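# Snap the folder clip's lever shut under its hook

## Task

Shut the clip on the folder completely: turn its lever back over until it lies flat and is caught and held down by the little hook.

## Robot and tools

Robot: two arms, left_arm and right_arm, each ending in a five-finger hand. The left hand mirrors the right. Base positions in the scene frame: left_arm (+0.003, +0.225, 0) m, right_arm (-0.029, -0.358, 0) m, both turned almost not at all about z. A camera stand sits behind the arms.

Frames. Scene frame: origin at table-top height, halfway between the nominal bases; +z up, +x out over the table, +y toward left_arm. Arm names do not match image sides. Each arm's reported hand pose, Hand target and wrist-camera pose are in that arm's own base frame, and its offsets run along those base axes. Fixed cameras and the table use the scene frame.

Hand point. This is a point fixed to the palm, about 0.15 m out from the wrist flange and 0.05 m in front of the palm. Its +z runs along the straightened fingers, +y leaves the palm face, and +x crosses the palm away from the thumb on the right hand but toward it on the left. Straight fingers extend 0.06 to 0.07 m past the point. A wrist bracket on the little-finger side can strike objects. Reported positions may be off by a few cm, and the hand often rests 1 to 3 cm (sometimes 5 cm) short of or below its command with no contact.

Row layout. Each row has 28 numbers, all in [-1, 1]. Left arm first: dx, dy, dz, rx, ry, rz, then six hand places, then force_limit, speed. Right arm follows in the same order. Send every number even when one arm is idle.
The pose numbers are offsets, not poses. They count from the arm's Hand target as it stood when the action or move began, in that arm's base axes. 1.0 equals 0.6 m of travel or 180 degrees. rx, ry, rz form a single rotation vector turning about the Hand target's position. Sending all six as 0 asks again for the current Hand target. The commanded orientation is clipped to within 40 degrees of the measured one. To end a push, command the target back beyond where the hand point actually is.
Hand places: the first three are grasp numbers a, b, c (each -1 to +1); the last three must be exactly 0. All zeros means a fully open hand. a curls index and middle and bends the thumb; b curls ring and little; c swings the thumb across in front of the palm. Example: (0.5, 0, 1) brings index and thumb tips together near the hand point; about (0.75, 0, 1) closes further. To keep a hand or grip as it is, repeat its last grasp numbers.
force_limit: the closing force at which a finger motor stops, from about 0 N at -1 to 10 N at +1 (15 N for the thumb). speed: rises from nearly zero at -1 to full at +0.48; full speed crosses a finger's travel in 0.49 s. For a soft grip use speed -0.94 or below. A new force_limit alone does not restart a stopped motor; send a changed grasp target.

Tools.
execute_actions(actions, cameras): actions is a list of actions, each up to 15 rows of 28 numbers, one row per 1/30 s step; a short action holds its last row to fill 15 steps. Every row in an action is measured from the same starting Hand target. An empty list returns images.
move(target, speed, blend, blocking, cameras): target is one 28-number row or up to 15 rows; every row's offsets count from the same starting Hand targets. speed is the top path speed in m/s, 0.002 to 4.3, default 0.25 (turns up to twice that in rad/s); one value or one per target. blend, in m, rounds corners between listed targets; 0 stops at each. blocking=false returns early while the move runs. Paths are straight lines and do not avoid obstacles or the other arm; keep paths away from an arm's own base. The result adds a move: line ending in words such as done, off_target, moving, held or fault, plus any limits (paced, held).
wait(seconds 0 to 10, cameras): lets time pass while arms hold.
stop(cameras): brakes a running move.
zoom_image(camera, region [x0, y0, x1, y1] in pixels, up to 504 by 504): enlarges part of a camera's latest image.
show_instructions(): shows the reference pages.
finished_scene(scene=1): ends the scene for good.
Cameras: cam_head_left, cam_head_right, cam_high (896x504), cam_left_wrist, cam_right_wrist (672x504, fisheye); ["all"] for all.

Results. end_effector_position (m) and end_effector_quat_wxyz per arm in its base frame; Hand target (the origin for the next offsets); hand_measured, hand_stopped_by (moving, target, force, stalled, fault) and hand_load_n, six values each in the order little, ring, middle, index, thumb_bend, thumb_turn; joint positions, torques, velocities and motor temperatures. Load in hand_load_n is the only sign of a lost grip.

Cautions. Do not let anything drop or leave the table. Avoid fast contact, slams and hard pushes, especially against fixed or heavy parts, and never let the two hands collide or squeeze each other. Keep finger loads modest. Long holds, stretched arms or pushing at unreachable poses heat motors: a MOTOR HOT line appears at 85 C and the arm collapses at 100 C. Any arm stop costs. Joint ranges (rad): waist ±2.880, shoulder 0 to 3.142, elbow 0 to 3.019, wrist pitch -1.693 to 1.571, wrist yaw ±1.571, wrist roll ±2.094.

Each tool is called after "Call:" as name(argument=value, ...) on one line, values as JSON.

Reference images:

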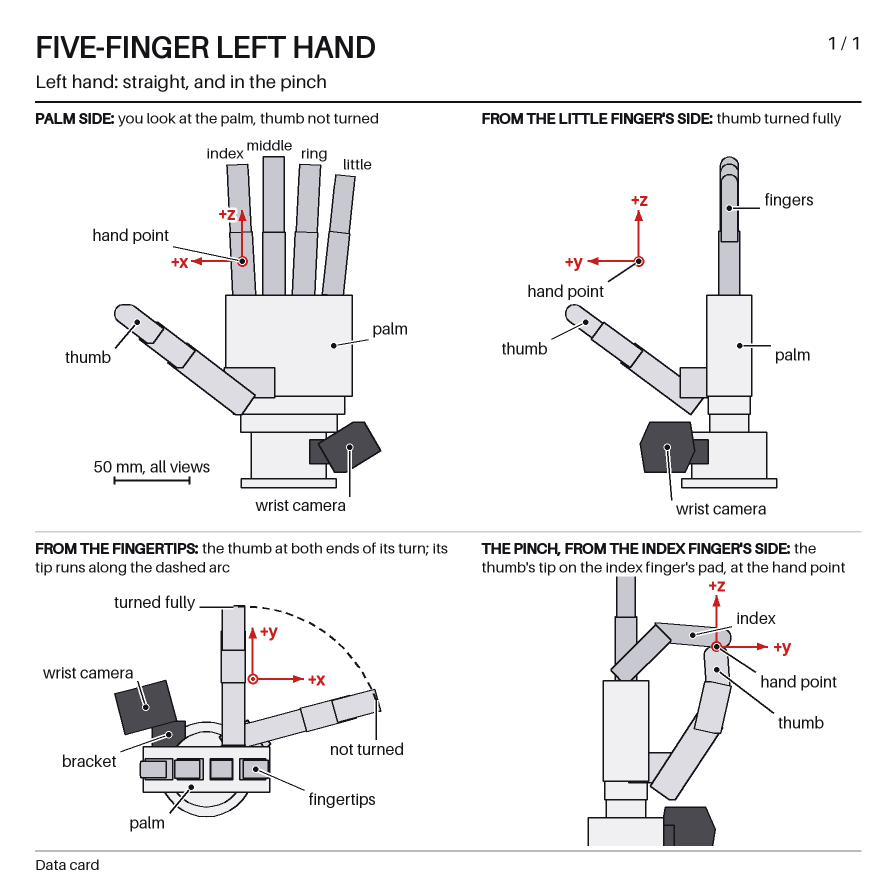

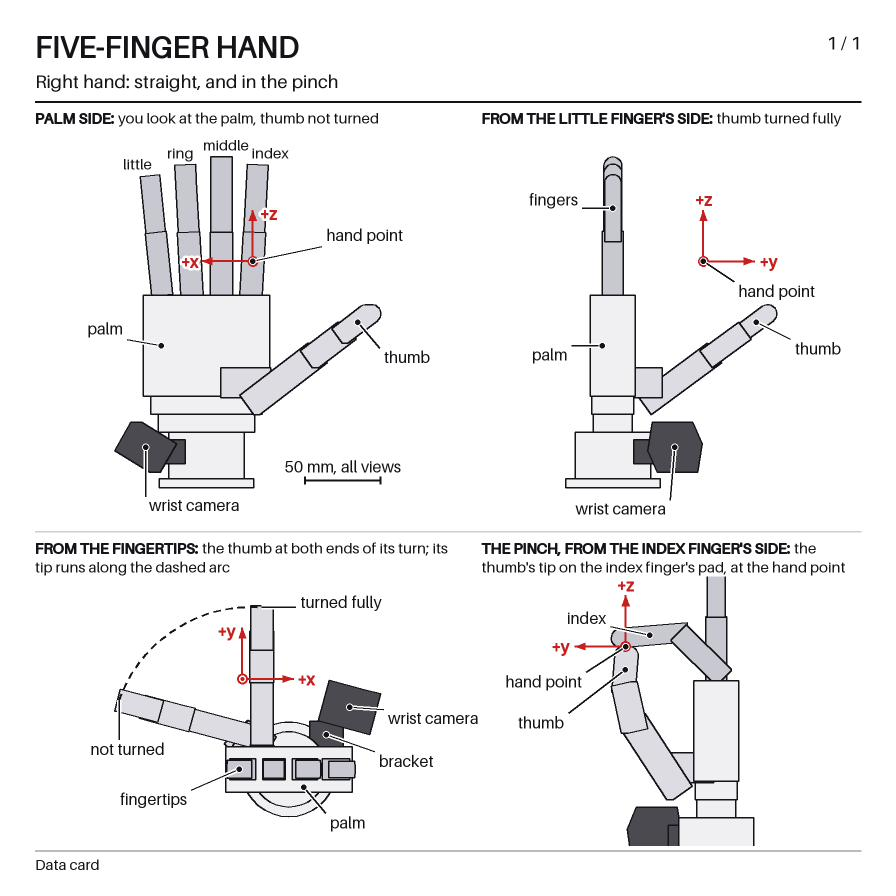

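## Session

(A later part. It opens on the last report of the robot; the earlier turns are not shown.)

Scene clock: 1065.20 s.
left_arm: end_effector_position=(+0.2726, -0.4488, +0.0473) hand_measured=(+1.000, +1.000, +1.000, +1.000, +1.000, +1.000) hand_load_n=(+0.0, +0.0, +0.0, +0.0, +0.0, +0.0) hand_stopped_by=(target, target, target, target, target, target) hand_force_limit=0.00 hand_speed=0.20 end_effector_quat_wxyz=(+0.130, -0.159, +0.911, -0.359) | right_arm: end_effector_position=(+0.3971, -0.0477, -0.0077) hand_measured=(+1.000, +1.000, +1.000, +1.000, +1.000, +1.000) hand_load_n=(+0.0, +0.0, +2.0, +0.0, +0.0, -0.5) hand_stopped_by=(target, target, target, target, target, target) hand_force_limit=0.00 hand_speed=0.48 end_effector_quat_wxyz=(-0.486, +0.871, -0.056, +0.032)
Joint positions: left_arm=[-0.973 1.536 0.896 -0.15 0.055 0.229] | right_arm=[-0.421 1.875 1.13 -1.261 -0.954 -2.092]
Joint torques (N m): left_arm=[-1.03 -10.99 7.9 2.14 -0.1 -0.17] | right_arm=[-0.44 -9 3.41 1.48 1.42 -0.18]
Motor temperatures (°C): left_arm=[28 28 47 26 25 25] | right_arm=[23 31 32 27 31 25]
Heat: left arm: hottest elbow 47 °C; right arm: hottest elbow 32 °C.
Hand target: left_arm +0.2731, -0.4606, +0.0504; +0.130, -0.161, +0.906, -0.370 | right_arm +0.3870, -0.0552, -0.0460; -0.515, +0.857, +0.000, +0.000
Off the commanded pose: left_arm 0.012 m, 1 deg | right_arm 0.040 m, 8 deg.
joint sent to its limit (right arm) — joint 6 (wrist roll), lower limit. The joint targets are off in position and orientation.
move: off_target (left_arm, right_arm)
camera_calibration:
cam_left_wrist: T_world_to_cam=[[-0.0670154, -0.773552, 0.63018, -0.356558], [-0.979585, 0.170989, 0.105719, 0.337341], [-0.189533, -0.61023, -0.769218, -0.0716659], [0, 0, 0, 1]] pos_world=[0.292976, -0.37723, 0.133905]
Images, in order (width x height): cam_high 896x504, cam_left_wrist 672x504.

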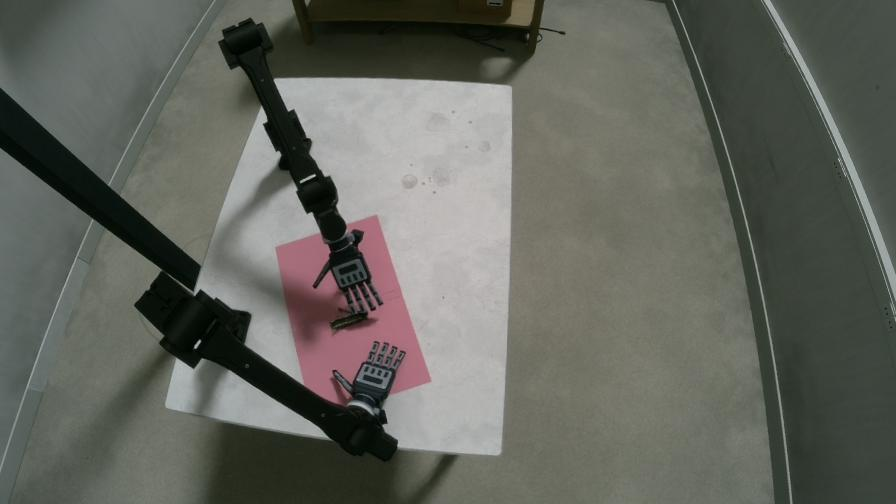

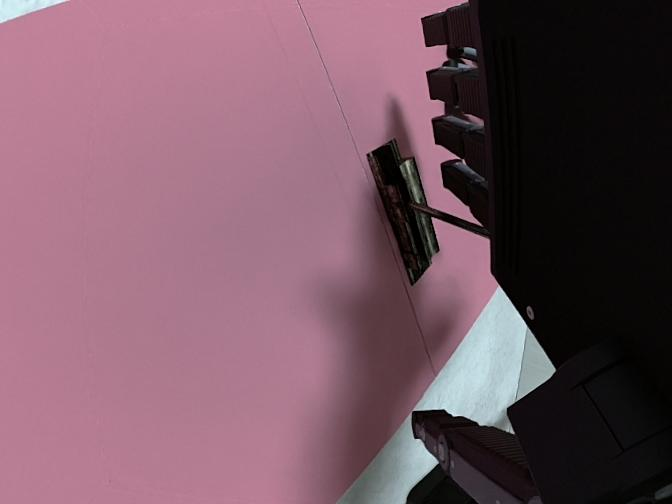

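Call:
move(target=[[0,0,-0.03,0,0,0,0,0,0,0,0,0,0,0.2,0,0,0,0,0,0,0,0,0,0,0,0,0,0.48],[-0.0513,-0.0135,-0.03,0,0,-0.0191,0,0,0,0,0,0,0,0.2,0,0,0,0,0,0,0,0,0,0,0,0,0,0.48],[-0.1048,-0.0223,-0.0467,0,0,-0.0382,0,0,0,0,0,0,0,0.2,0,0,0,0,0,0,0,0,0,0,0,0,0,0.48]], speed=0.07, blend=[0,0.01,0], cameras=["cam_high","cam_left_wrist"])

Call:
zoom_image(camera="cam_high", region=[310, 265, 390, 335])

Call:
zoom_image(camera="cam_left_wrist", region=[300, 20, 520, 260])

Scene clock: 1077.03 s.
left_arm: end_effector_position=(+0.2333, -0.4730, +0.0267) hand_measured=(+1.000, +1.000, +1.000, +1.000, +1.000, +1.000) hand_load_n=(+0.0, +0.0, +0.0, +0.0, +0.0, +0.0) hand_stopped_by=(target, target, target, target, target, target) hand_force_limit=0.00 hand_speed=0.20 end_effector_quat_wxyz=(+0.124, -0.120, +0.910, -0.378) | right_arm: end_effector_position=(+0.3971, -0.0477, -0.0077) hand_measured=(+1.000, +1.000, +1.000, +1.000, +1.000, +1.000) hand_load_n=(+0.0, +0.0, +2.0, +0.0, +0.0, +0.0) hand_stopped_by=(target, target, target, target, target, target) hand_force_limit=0.00 hand_speed=0.48 end_effector_quat_wxyz=(-0.486, +0.871, -0.056, +0.032)
Joint positions: left_arm=[-1.065 1.57 0.85 -0.034 0.042 0.226] | right_arm=[-0.421 1.875 1.13 -1.261 -0.954 -2.092]
Joint torques (N m): left_arm=[-3.78 -12.98 5.18 1.35 0.66 -0.11] | right_arm=[-0.38 -9.47 3.28 1.87 1.43 -0.12]
Heat: left arm: hottest elbow 47 °C; right arm: hottest elbow 32 °C.
Hand target: left_arm +0.2102, -0.4740, +0.0224; +0.108, -0.106, +0.914, -0.377 | right_arm +0.3870, -0.0552, -0.0460; -0.515, +0.857, +0.000, +0.000
Off the commanded pose: left_arm 0.024 m, 2 deg | right_arm 0.040 m, 8 deg.
joint sent to its limit (right arm) — joint 6 (wrist roll), lower limit. The joint targets are off in position and orientation.
move: off_target (left_arm, right_arm)
camera_calibration:
cam_left_wrist: T_world_to_cam=[[-0.144344, -0.747764, 0.648085, -0.335249], [-0.96481, 0.251824, 0.0756689, 0.340759], [-0.219785, -0.614357, -0.7578, -0.104799], [0, 0, 0, 1]] pos_world=[0.257344, -0.400883, 0.112068]
Images, in order (width x height): cam_high 896x504, cam_left_wrist 672x504.

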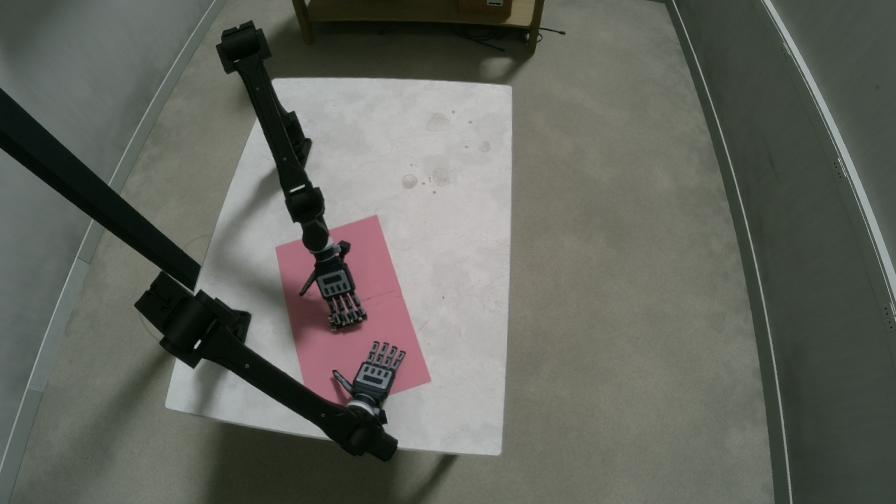

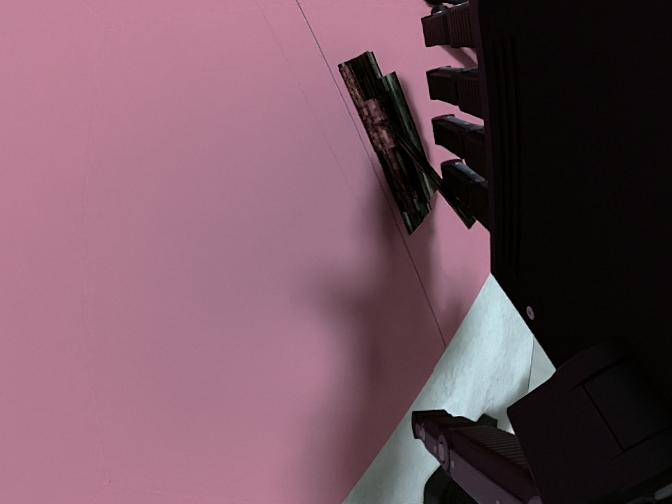

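Scaled by 6.300 from the camera's 896x504 image, which has a finer 1280x720 frame.

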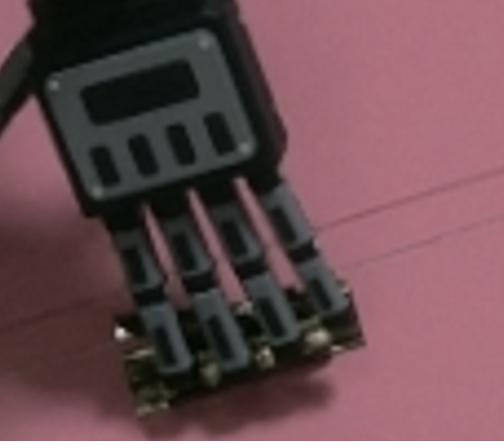

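Scaled by 2.100 from the camera's 672x504 image, which has a finer 960x720 frame.

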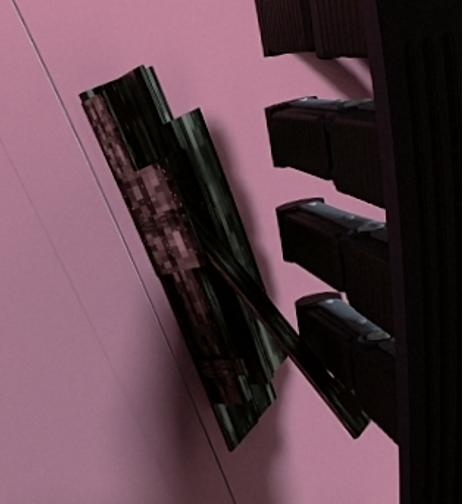

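Call:
move(target=[-0.0102,0.0282,0,0,0,0,0,0,0,0,0,0,0,0.2,0,0,0,0,0,0,0,0,0,0,0,0,0,0.48], speed=0.06, cameras=["cam_high","cam_left_wrist"])

Call:
zoom_image(camera="cam_high", region=[310, 265, 390, 335])

Call:
zoom_image(camera="cam_left_wrist", region=[300, 20, 520, 260])

Scene clock: 1084.10 s.
left_arm: end_effector_position=(+0.2292, -0.4641, +0.0337) hand_measured=(+1.000, +1.000, +1.000, +1.000, +1.000, +1.000) hand_load_n=(-0.5, -0.5, +0.0, +0.5, +0.0, +0.0) hand_stopped_by=(target, target, target, target, target, target) hand_force_limit=0.00 hand_speed=0.20 end_effector_quat_wxyz=(+0.130, -0.120, +0.905, -0.387) | right_arm: end_effector_position=(+0.3971, -0.0476, -0.0077) hand_measured=(+1.000, +1.000, +1.000, +1.000, +1.000, +1.000) hand_load_n=(+0.0, +0.0, +2.5, -0.5, +0.0, -0.5) hand_stopped_by=(target, target, target, target, target, target) hand_force_limit=0.00 hand_speed=0.48 end_effector_quat_wxyz=(-0.487, +0.871, -0.056, +0.032)
Joint positions: left_arm=[-1.065 1.528 0.812 -0.015 0.038 0.226] | right_arm=[-0.421 1.875 1.13 -1.261 -0.954 -2.092]
Joint torques (N m): left_arm=[-2.67 -12.57 4.66 1.13 0.96 -0.04] | right_arm=[-1.32 -8.88 3.51 1.83 1.4 -0.1]
Heat: left arm: hottest elbow 46 °C; right arm: hottest elbow 32 °C.
Hand target: left_arm +0.2041, -0.4571, +0.0225; +0.108, -0.106, +0.914, -0.377 | right_arm +0.3870, -0.0552, -0.0460; -0.515, +0.857, +0.000, +0.000
Off the commanded pose: left_arm 0.028 m, 3 deg | right_arm 0.040 m, 8 deg.
joint sent to its limit (right arm) — joint 6 (wrist roll), lower limit. The joint targets are off in position and orientation.
move: off_target (left_arm, right_arm)
camera_calibration:
cam_left_wrist: T_world_to_cam=[[-0.150698, -0.735711, 0.660318, -0.327048], [-0.966364, 0.250438, 0.0584883, 0.334213], [-0.208399, -0.629294, -0.748705, -0.104938], [0, 0, 0, 1]] pos_world=[0.251817, -0.390349, 0.117841]
Images, in order (width x height): cam_high 896x504, cam_left_wrist 672x504.

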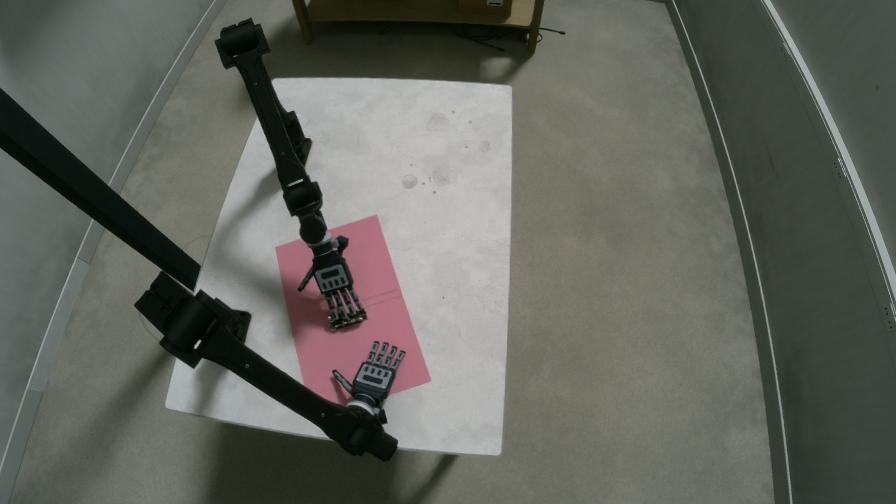

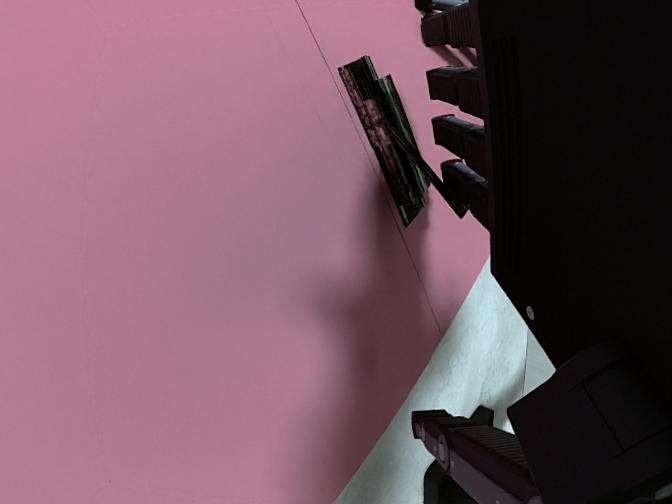

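Scaled by 6.300 from the camera's 896x504 image, which has a finer 1280x720 frame.

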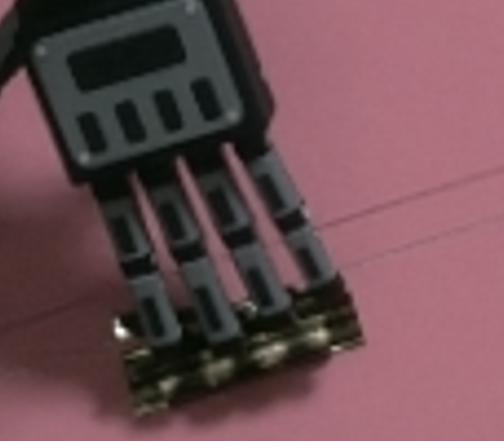

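Scaled by 2.100 from the camera's 672x504 image, which has a finer 960x720 frame.

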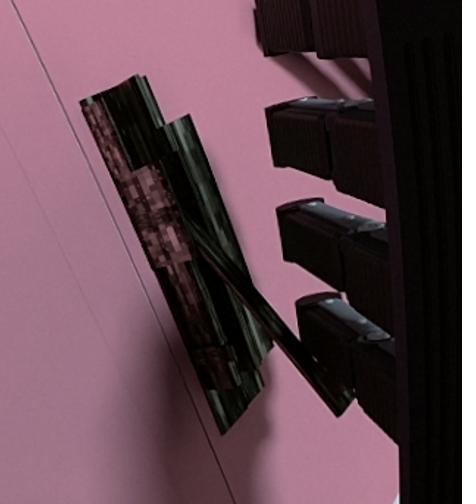

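Call:
move(target=[0.0128,0.0132,-0.05,0,0,0.0064,0,0,0,0,0,0,0,0.2,0,0,0,0,0,0,0,0,0,0,0,0,0,0.48], speed=0.06, cameras=["cam_high","cam_left_wrist"])

Call:
zoom_image(camera="cam_high", region=[310, 265, 390, 335])

Call:
zoom_image(camera="cam_left_wrist", region=[300, 20, 520, 260])

Scene clock: 1091.03 s.
left_arm: end_effector_position=(+0.2283, -0.4651, +0.0261) hand_measured=(+1.000, +1.000, +1.000, +1.000, +1.000, +1.000) hand_load_n=(+0.0, +0.0, +0.0, +0.5, +0.0, +0.0) hand_stopped_by=(target, target, target, target, target, target) hand_force_limit=0.00 hand_speed=0.20 end_effector_quat_wxyz=(+0.133, -0.118, +0.896, -0.407) | right_arm: end_effector_position=(+0.3971, -0.0476, -0.0077) hand_measured=(+1.000, +1.000, +1.000, +1.000, +1.000, +1.000) hand_load_n=(+0.0, +0.0, +2.5, +0.0, +0.0, -0.5) hand_stopped_by=(target, target, target, target, target, target) hand_force_limit=0.00 hand_speed=0.48 end_effector_quat_wxyz=(-0.487, +0.871, -0.056, +0.032)
Joint positions: left_arm=[-1.064 1.538 0.772 0.078 0.046 0.223] | right_arm=[-0.421 1.875 1.13 -1.261 -0.954 -2.092]
Joint torques (N m): left_arm=[-1.55 -8.12 4.31 1.05 0.65 -0.06] | right_arm=[-0.5 -9.23 3.52 1.48 1.4 -0.11]
Heat: left arm: hottest elbow 45 °C; right arm: hottest elbow 32 °C.
Hand target: left_arm +0.2117, -0.4493, -0.0075; +0.112, -0.115, +0.913, -0.376 | right_arm +0.3870, -0.0552, -0.0460; -0.515, +0.857, +0.000, +0.000
Off the commanded pose: left_arm 0.041 m, 5 deg | right_arm 0.040 m, 8 deg.
joint sent to its limit (right arm) — joint 6 (wrist roll), lower limit. The joint targets are off in position and orientation.
move: off_target (left_arm, right_arm)
camera_calibration:
cam_left_wrist: T_world_to_cam=[[-0.163041, -0.707553, 0.687595, -0.307727], [-0.966216, 0.255505, 0.0338136, 0.337044], [-0.199609, -0.658853, -0.725307, -0.127691], [0, 0, 0, 1]] pos_world=[0.249997, -0.387979, 0.10758]
Images, in order (width x height): cam_high 896x504, cam_left_wrist 672x504.

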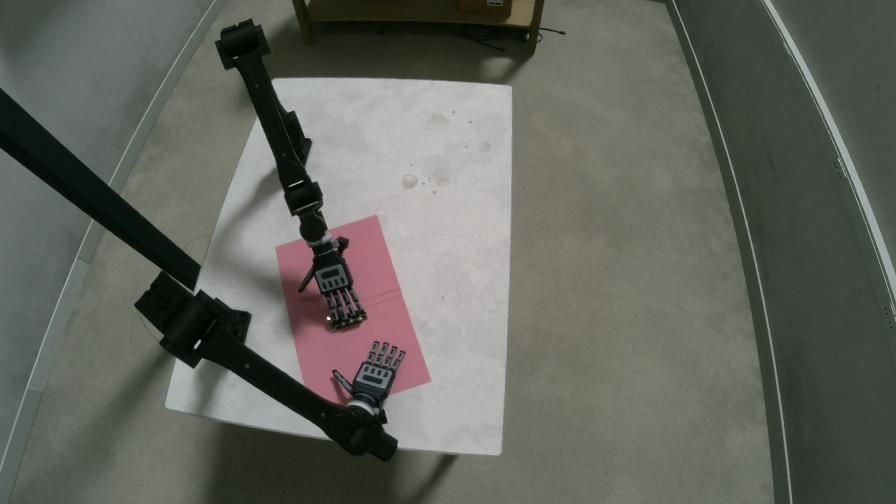

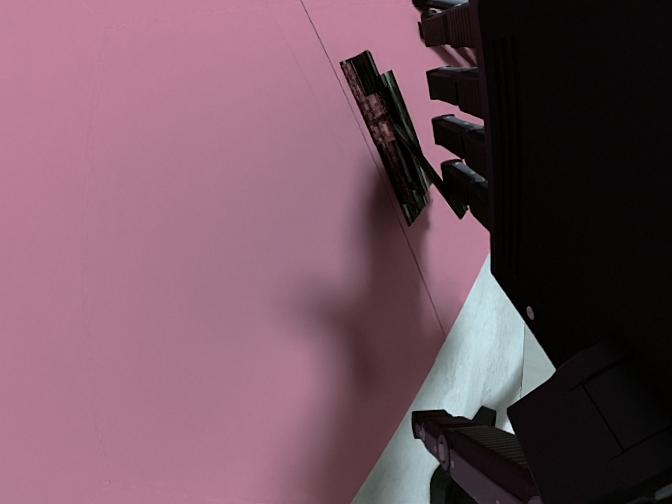

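Scaled by 6.300 from the camera's 896x504 image, which has a finer 1280x720 frame.

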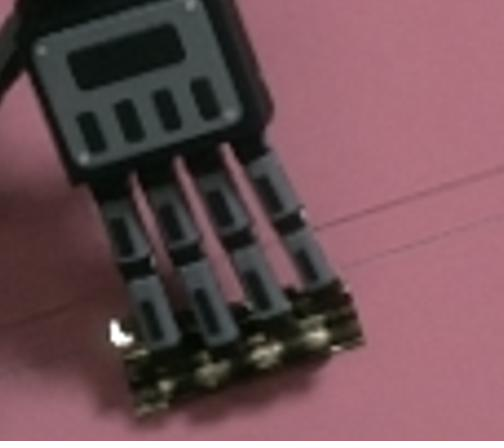

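Scaled by 2.100 from the camera's 672x504 image, which has a finer 960x720 frame.

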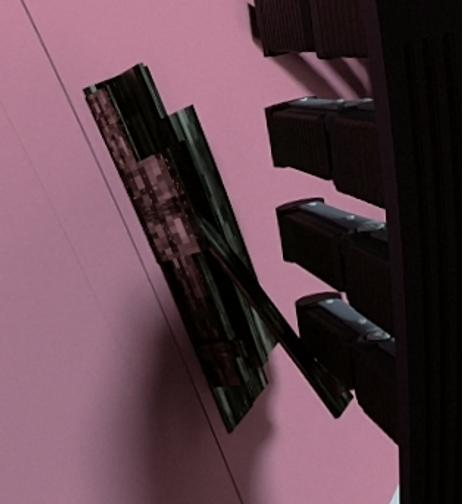

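Call:
move(target=[0,0,-0.05,0,0,0,0,0,0,0,0,0,0,0.2,0,0,0,0,0,0,0,0,0,0,0,0,0,0.48], speed=0.06, cameras=["cam_high","cam_left_wrist"])

Call:
zoom_image(camera="cam_high", region=[310, 265, 390, 335])

Call:
zoom_image(camera="cam_left_wrist", region=[300, 20, 520, 260])

Scene clock: 1094.63 s.
left_arm: end_effector_position=(+0.2285, -0.4714, +0.0077) hand_measured=(+1.000, +1.000, +1.000, +1.000, +1.000, +1.000) hand_load_n=(+0.0, +0.0, +0.0, +0.5, +0.0, +0.0) hand_stopped_by=(target, target, target, target, target, target) hand_force_limit=0.00 hand_speed=0.20 end_effector_quat_wxyz=(+0.131, -0.116, +0.891, -0.420) | right_arm: end_effector_position=(+0.3971, -0.0476, -0.0077) hand_measured=(+1.000, +1.000, +1.000, +1.000, +1.000, +1.000) hand_load_n=(+0.0, +0.0, +2.5, +0.0, +0.0, -0.5) hand_stopped_by=(target, target, target, target, target, target) hand_force_limit=0.00 hand_speed=0.48 end_effector_quat_wxyz=(-0.487, +0.871, -0.056, +0.032)
Joint positions: left_arm=[-1.064 1.591 0.752 0.177 0.059 0.219] | right_arm=[-0.421 1.875 1.13 -1.261 -0.954 -2.092]
Joint torques (N m): left_arm=[-1.44 -7.12 3.88 0.96 0.15 -0.03] | right_arm=[-0.21 -9.7 3.44 1.55 1.47 -0.19]
Heat: left arm: hottest elbow 44 °C; right arm: hottest elbow 32 °C.
Hand target: left_arm +0.2118, -0.4493, -0.0374; +0.112, -0.115, +0.913, -0.376 | right_arm +0.3870, -0.0552, -0.0460; -0.515, +0.857, +0.000, +0.000
Off the commanded pose: left_arm 0.053 m, 6 deg | right_arm 0.040 m, 8 deg.
joint sent to its limit (right arm) — joint 6 (wrist roll), lower limit. The joint targets are off in position and orientation.
move: off_target (left_arm, right_arm)
camera_calibration:
cam_left_wrist: T_world_to_cam=[[-0.169946, -0.686898, 0.706604, -0.288318], [-0.964246, 0.263865, 0.0245939, 0.343097], [-0.203341, -0.677161, -0.707181, -0.153075], [0, 0, 0, 1]] pos_world=[0.250705, -0.392233, 0.0870374]
Images, in order (width x height): cam_high 896x504, cam_left_wrist 672x504.

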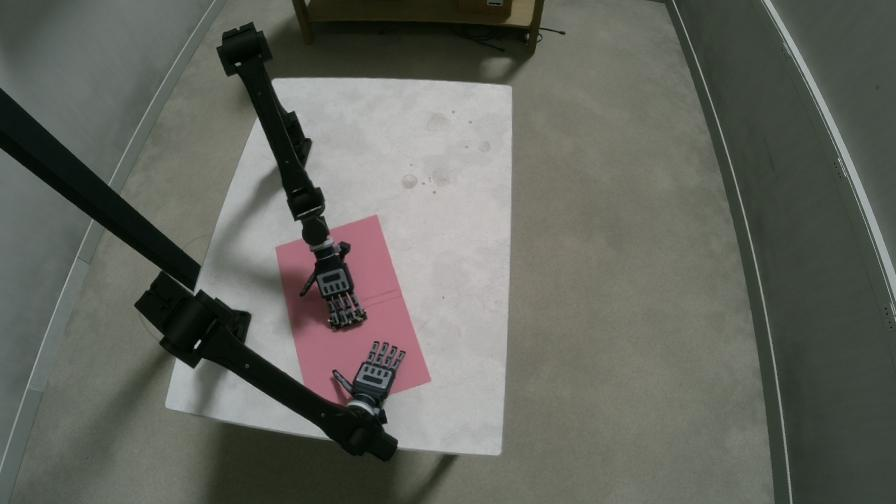

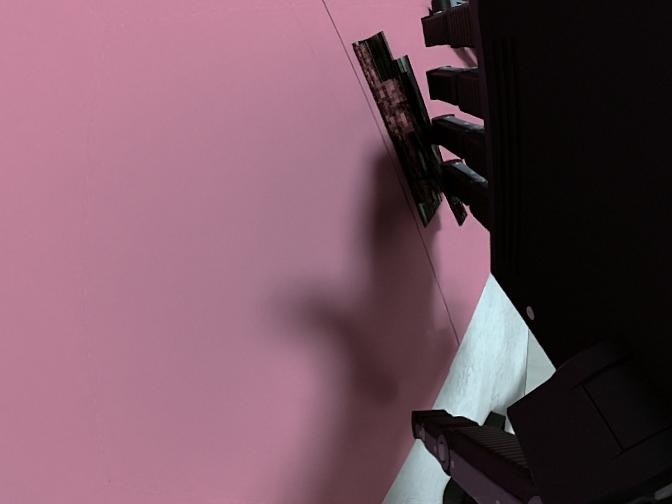

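Scaled by 6.300 from the camera's 896x504 image, which has a finer 1280x720 frame.

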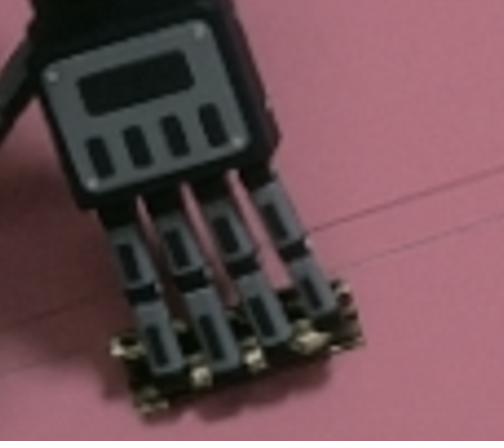

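Scaled by 2.100 from the camera's 672x504 image, which has a finer 960x720 frame.

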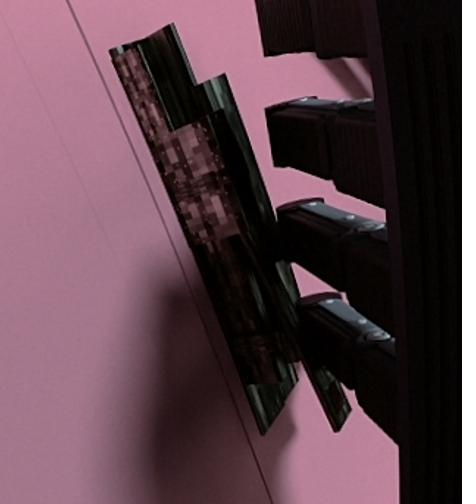

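Call:
move(target=[0.0072,-0.0197,0.109,0.0422,0.0131,0.0052,0,0,0,0,0,0,0,0.2,0,0,0,0,0,0,0,0,0,0,0,0,0,0.48], speed=0.08, cameras=["cam_high","cam_left_wrist"])

Call:
zoom_image(camera="cam_high", region=[310, 265, 390, 335])

Call:
zoom_image(camera="cam_left_wrist", region=[300, 20, 520, 260])

Scene clock: 1110.10 s.
left_arm: end_effector_position=(+0.2286, -0.4639, +0.0325) hand_measured=(+1.000, +1.000, +1.000, +1.000, +1.000, +1.000) hand_load_n=(+0.0, +0.0, +0.0, +0.5, +0.0, -0.5) hand_stopped_by=(target, target, target, target, target, target) hand_force_limit=0.00 hand_speed=0.20 end_effector_quat_wxyz=(+0.114, -0.131, +0.929, -0.327) | right_arm: end_effector_position=(+0.3972, -0.0475, -0.0076) hand_measured=(+1.000, +1.000, +1.000, +1.000, +1.000, +1.000) hand_load_n=(+0.0, +0.0, +2.5, +0.0, +0.0, -0.5) hand_stopped_by=(target, target, target, target, target, target) hand_force_limit=0.00 hand_speed=0.48 end_effector_quat_wxyz=(-0.487, +0.871, -0.056, +0.033)
Joint positions: left_arm=[-1.073 1.566 0.917 -0.215 0.015 0.213] | right_arm=[-0.421 1.875 1.13 -1.261 -0.955 -2.092]
Joint torques (N m): left_arm=[-2.43 -12.98 7.2 -0.16 0.15 0.01] | right_arm=[-0.38 -9.93 3.44 1.7 1.47 -0.13]
Motor temperatures (°C): left_arm=[28 29 42 26 26 25] | right_arm=[23 31 32 27 31 25]
Heat: left arm: hottest elbow 42 °C; right arm: hottest elbow 32 °C.
Hand target: left_arm +0.2162, -0.4611, +0.0279; +0.103, -0.123, +0.937, -0.311 | right_arm +0.3870, -0.0552, -0.0460; -0.515, +0.857, +0.000, +0.000
Off the commanded pose: left_arm 0.014 m, 3 deg | right_arm 0.040 m, 8 deg.
joint sent to its limit (right arm) — joint 6 (wrist roll), lower limit. The joint targets are off in position and orientation.
move: off_target (left_arm, right_arm)
camera_calibration:
cam_left_wrist: T_world_to_cam=[[-0.101363, -0.812246, 0.574441, -0.370177], [-0.964748, 0.221218, 0.142562, 0.317009], [-0.242873, -0.53974, -0.806036, -0.0544043], [0, 0, 0, 1]] pos_world=[0.255098, -0.400167, 0.123599]
Images, in order (width x height): cam_high 896x504, cam_left_wrist 672x504.

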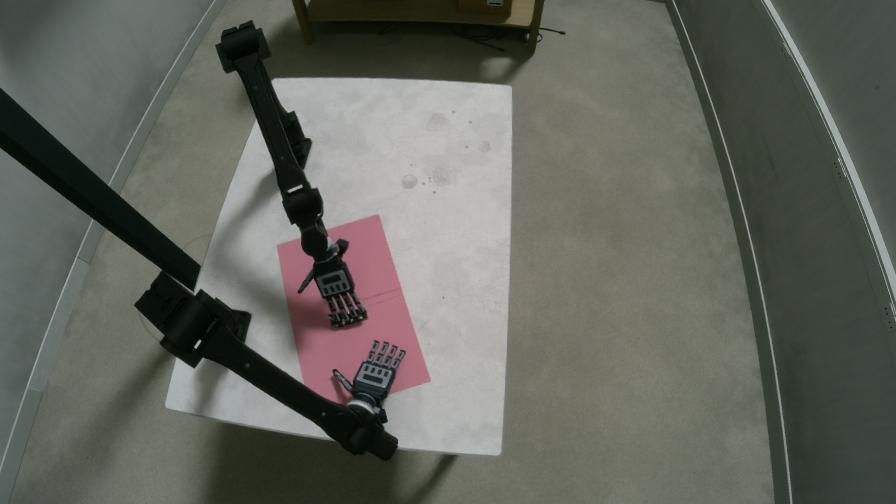

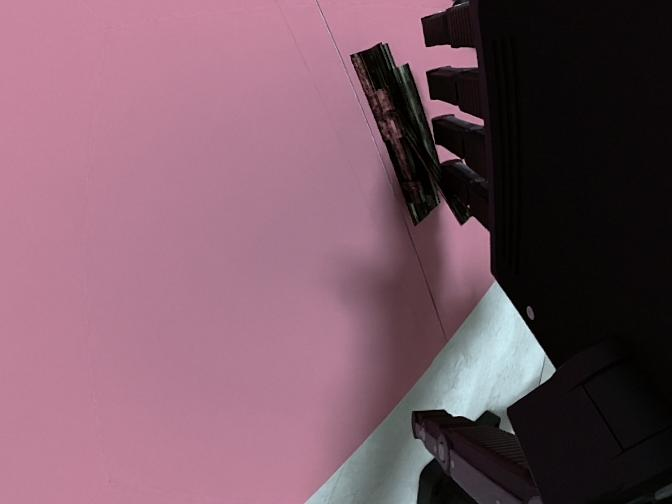

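Scaled by 6.300 from the camera's 896x504 image, which has a finer 1280x720 frame.

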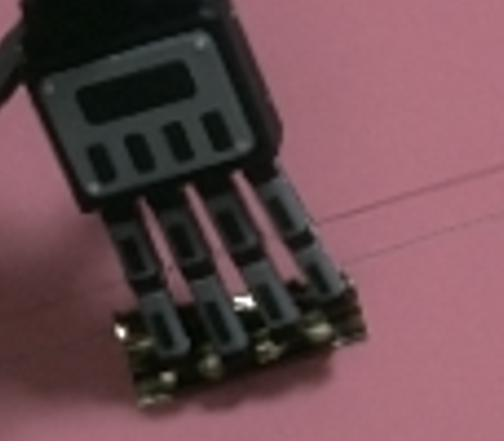

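Scaled by 2.100 from the camera's 672x504 image, which has a finer 960x720 frame.

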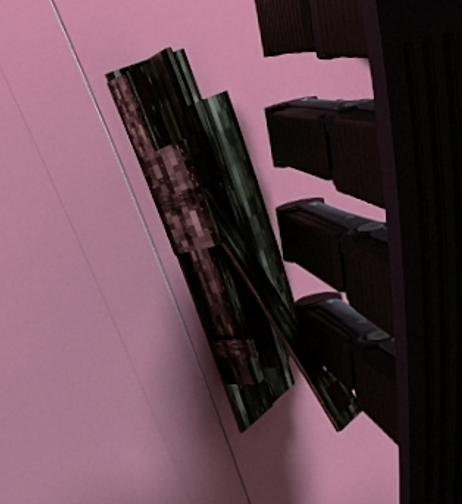

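Call:
move(target=[-0.0035,0.0094,-0.0417,0,0,0,0,0,0,0,0,0,0,0.2,0,0,0,0,0,0,0,0,0,0,0,0,0,0.48], speed=0.06, cameras=["cam_high","cam_left_wrist"])

Call:
zoom_image(camera="cam_high", region=[310, 265, 390, 335])

Call:
zoom_image(camera="cam_left_wrist", region=[300, 20, 520, 260])

Scene clock: 1115.37 s.
left_arm: end_effector_position=(+0.2297, -0.4661, +0.0311) hand_measured=(+1.000, +1.000, +1.000, +1.000, +1.000, +1.000) hand_load_n=(+0.0, +0.0, +0.0, +0.5, +0.0, +0.0) hand_stopped_by=(target, target, target, target, target, target) hand_force_limit=0.00 hand_speed=0.20 end_effector_quat_wxyz=(+0.118, -0.130, +0.925, -0.338) | right_arm: end_effector_position=(+0.3972, -0.0475, -0.0076) hand_measured=(+1.000, +1.000, +1.000, +1.000, +1.000, +1.000) hand_load_n=(+0.0, +0.0, +2.5, +0.0, +0.0, +0.0) hand_stopped_by=(target, target, target, target, target, target) hand_force_limit=0.00 hand_speed=0.48 end_effector_quat_wxyz=(-0.487, +0.871, -0.056, +0.033)
Joint positions: left_arm=[-1.073 1.566 0.902 -0.174 0.016 0.213] | right_arm=[-0.421 1.875 1.13 -1.261 -0.955 -2.092]
Joint torques (N m): left_arm=[-2.84 -10.05 5.09 0.98 0.16 0.01] | right_arm=[0.03 -9.11 3.38 1.68 1.39 -0.12]
Heat: left arm: hottest elbow 43 °C; right arm: hottest elbow 32 °C.
Hand target: left_arm +0.2141, -0.4554, +0.0029; +0.103, -0.123, +0.937, -0.311 | right_arm +0.3870, -0.0552, -0.0460; -0.515, +0.857, +0.000, +0.000
Off the commanded pose: left_arm 0.034 m, 4 deg | right_arm 0.040 m, 8 deg.
joint sent to its limit (right arm) — joint 6 (wrist roll), lower limit. The joint targets are off in position and orientation.
move: off_target (left_arm, right_arm)
camera_calibration:
cam_left_wrist: T_world_to_cam=[[-0.108309, -0.799456, 0.59088, -0.363955], [-0.966241, 0.224426, 0.126533, 0.321218], [-0.233767, -0.557228, -0.796775, -0.067065], [0, 0, 0, 1]] pos_world=[0.255277, -0.400426, 0.120973]
Images, in order (width x height): cam_high 896x504, cam_left_wrist 672x504.

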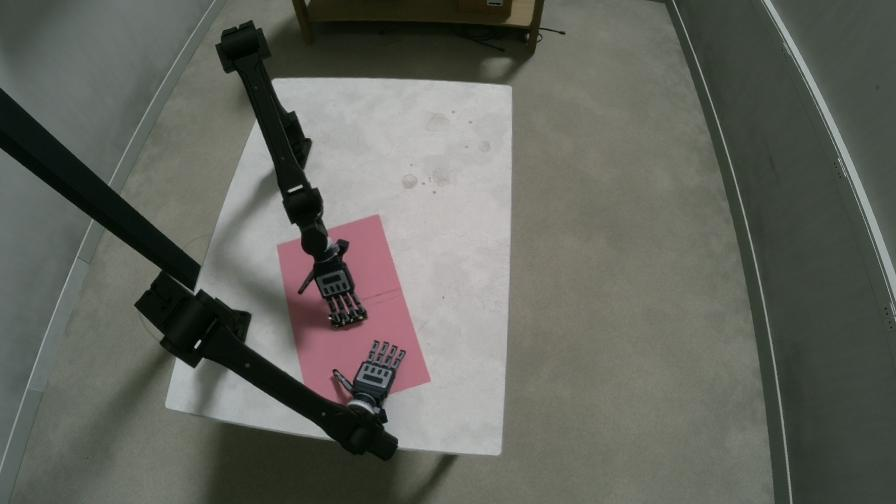

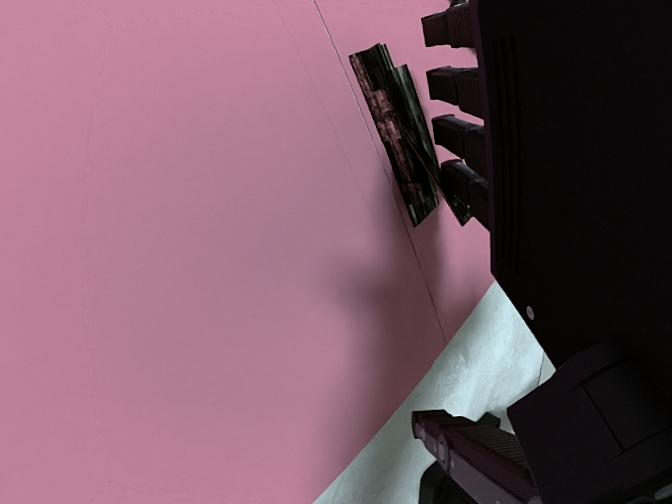

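Scaled by 6.300 from the camera's 896x504 image, which has a finer 1280x720 frame.

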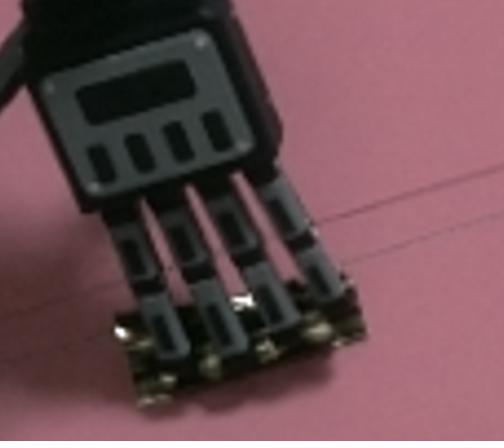

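Scaled by 2.100 from the camera's 672x504 image, which has a finer 960x720 frame.

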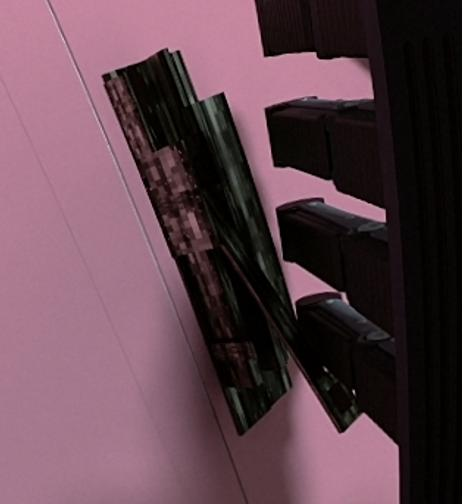

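Call:
move(target=[0,0,-0.05,0,0,0,0,0,0,0,0,0,0,0.2,0,0,0,0,0,0,0,0,0,0,0,0,0,0.48], speed=0.06, cameras=["cam_high","cam_left_wrist"])

Call:
zoom_image(camera="cam_high", region=[310, 265, 390, 335])

Call:
zoom_image(camera="cam_left_wrist", region=[300, 20, 520, 260])

Scene clock: 1118.70 s.
left_arm: end_effector_position=(+0.2341, -0.4754, +0.0175) hand_measured=(+1.000, +1.000, +1.000, +1.000, +1.000, +1.000) hand_load_n=(+0.0, +0.0, +0.0, +0.5, +0.0, +0.0) hand_stopped_by=(target, target, target, target, target, target) hand_force_limit=0.00 hand_speed=0.20 end_effector_quat_wxyz=(+0.123, -0.129, +0.917, -0.356) | right_arm: end_effector_position=(+0.3972, -0.0475, -0.0076) hand_measured=(+1.000, +1.000, +1.000, +1.000, +1.000, +1.000) hand_load_n=(+0.0, +0.0, +2.5, +0.0, +0.0, +0.0) hand_stopped_by=(target, target, target, target, target, target) hand_force_limit=0.00 hand_speed=0.48 end_effector_quat_wxyz=(-0.487, +0.871, -0.056, +0.033)
Joint positions: left_arm=[-1.073 1.603 0.883 -0.077 0.018 0.212] | right_arm=[-0.421 1.875 1.13 -1.261 -0.955 -2.092]
Joint torques (N m): left_arm=[-1.67 -7.77 4.19 0.72 0.13 -0.02] | right_arm=[-1.49 -8.82 3.55 1.69 1.49 -0.11]
Heat: left arm: hottest elbow 43 °C; right arm: hottest elbow 32 °C.
Hand target: left_arm +0.2140, -0.4555, -0.0271; +0.103, -0.123, +0.937, -0.311 | right_arm +0.3870, -0.0552, -0.0460; -0.515, +0.857, +0.000, +0.000
Off the commanded pose: left_arm 0.053 m, 6 deg | right_arm 0.040 m, 8 deg.
joint sent to its limit (right arm) — joint 6 (wrist roll), lower limit. The joint targets are off in position and orientation.
move: off_target (left_arm, right_arm)
camera_calibration:
cam_left_wrist: T_world_to_cam=[[-0.120129, -0.77691, 0.618046, -0.34994], [-0.968018, 0.229784, 0.100696, 0.332574], [-0.220249, -0.586183, -0.779667, -0.0992276], [0, 0, 0, 1]] pos_world=[0.258045, -0.406457, 0.105425]
Images, in order (width x height): cam_high 896x504, cam_left_wrist 672x504.

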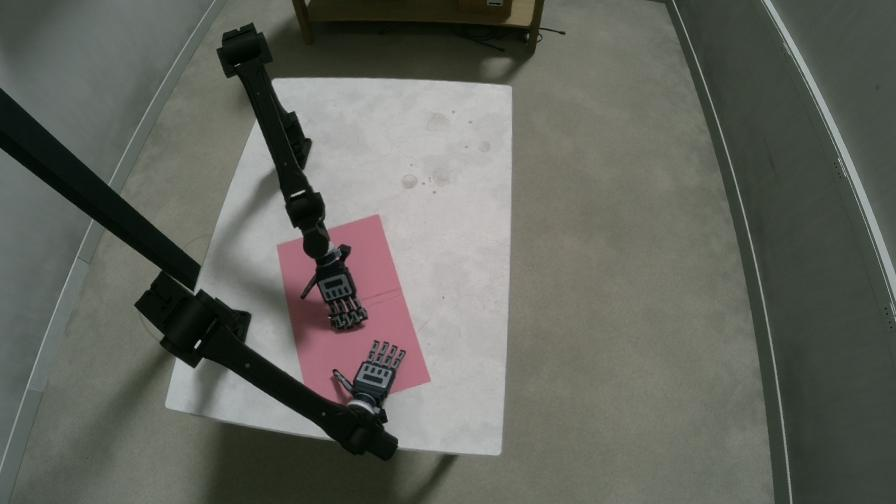

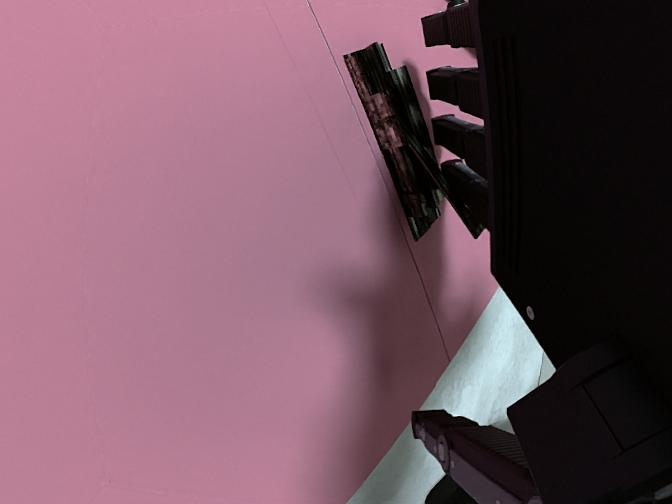

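Scaled by 6.300 from the camera's 896x504 image, which has a finer 1280x720 frame.

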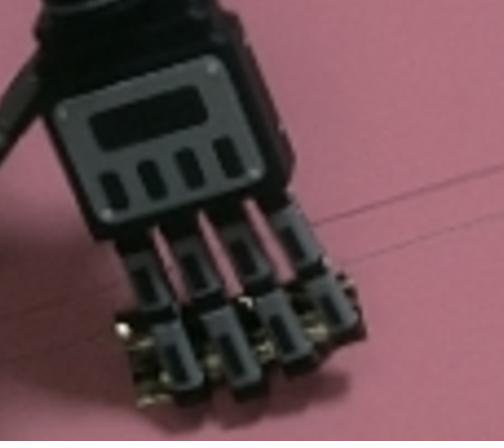

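Scaled by 2.100 from the camera's 672x504 image, which has a finer 960x720 frame.

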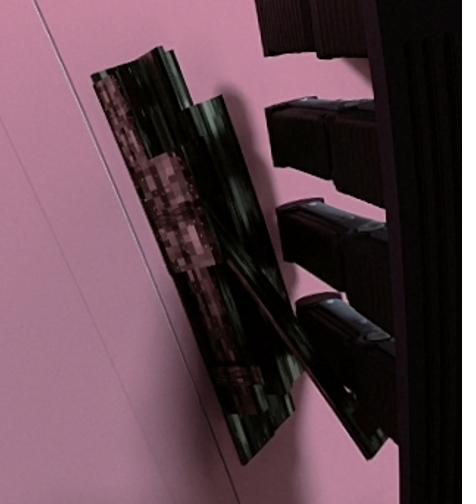

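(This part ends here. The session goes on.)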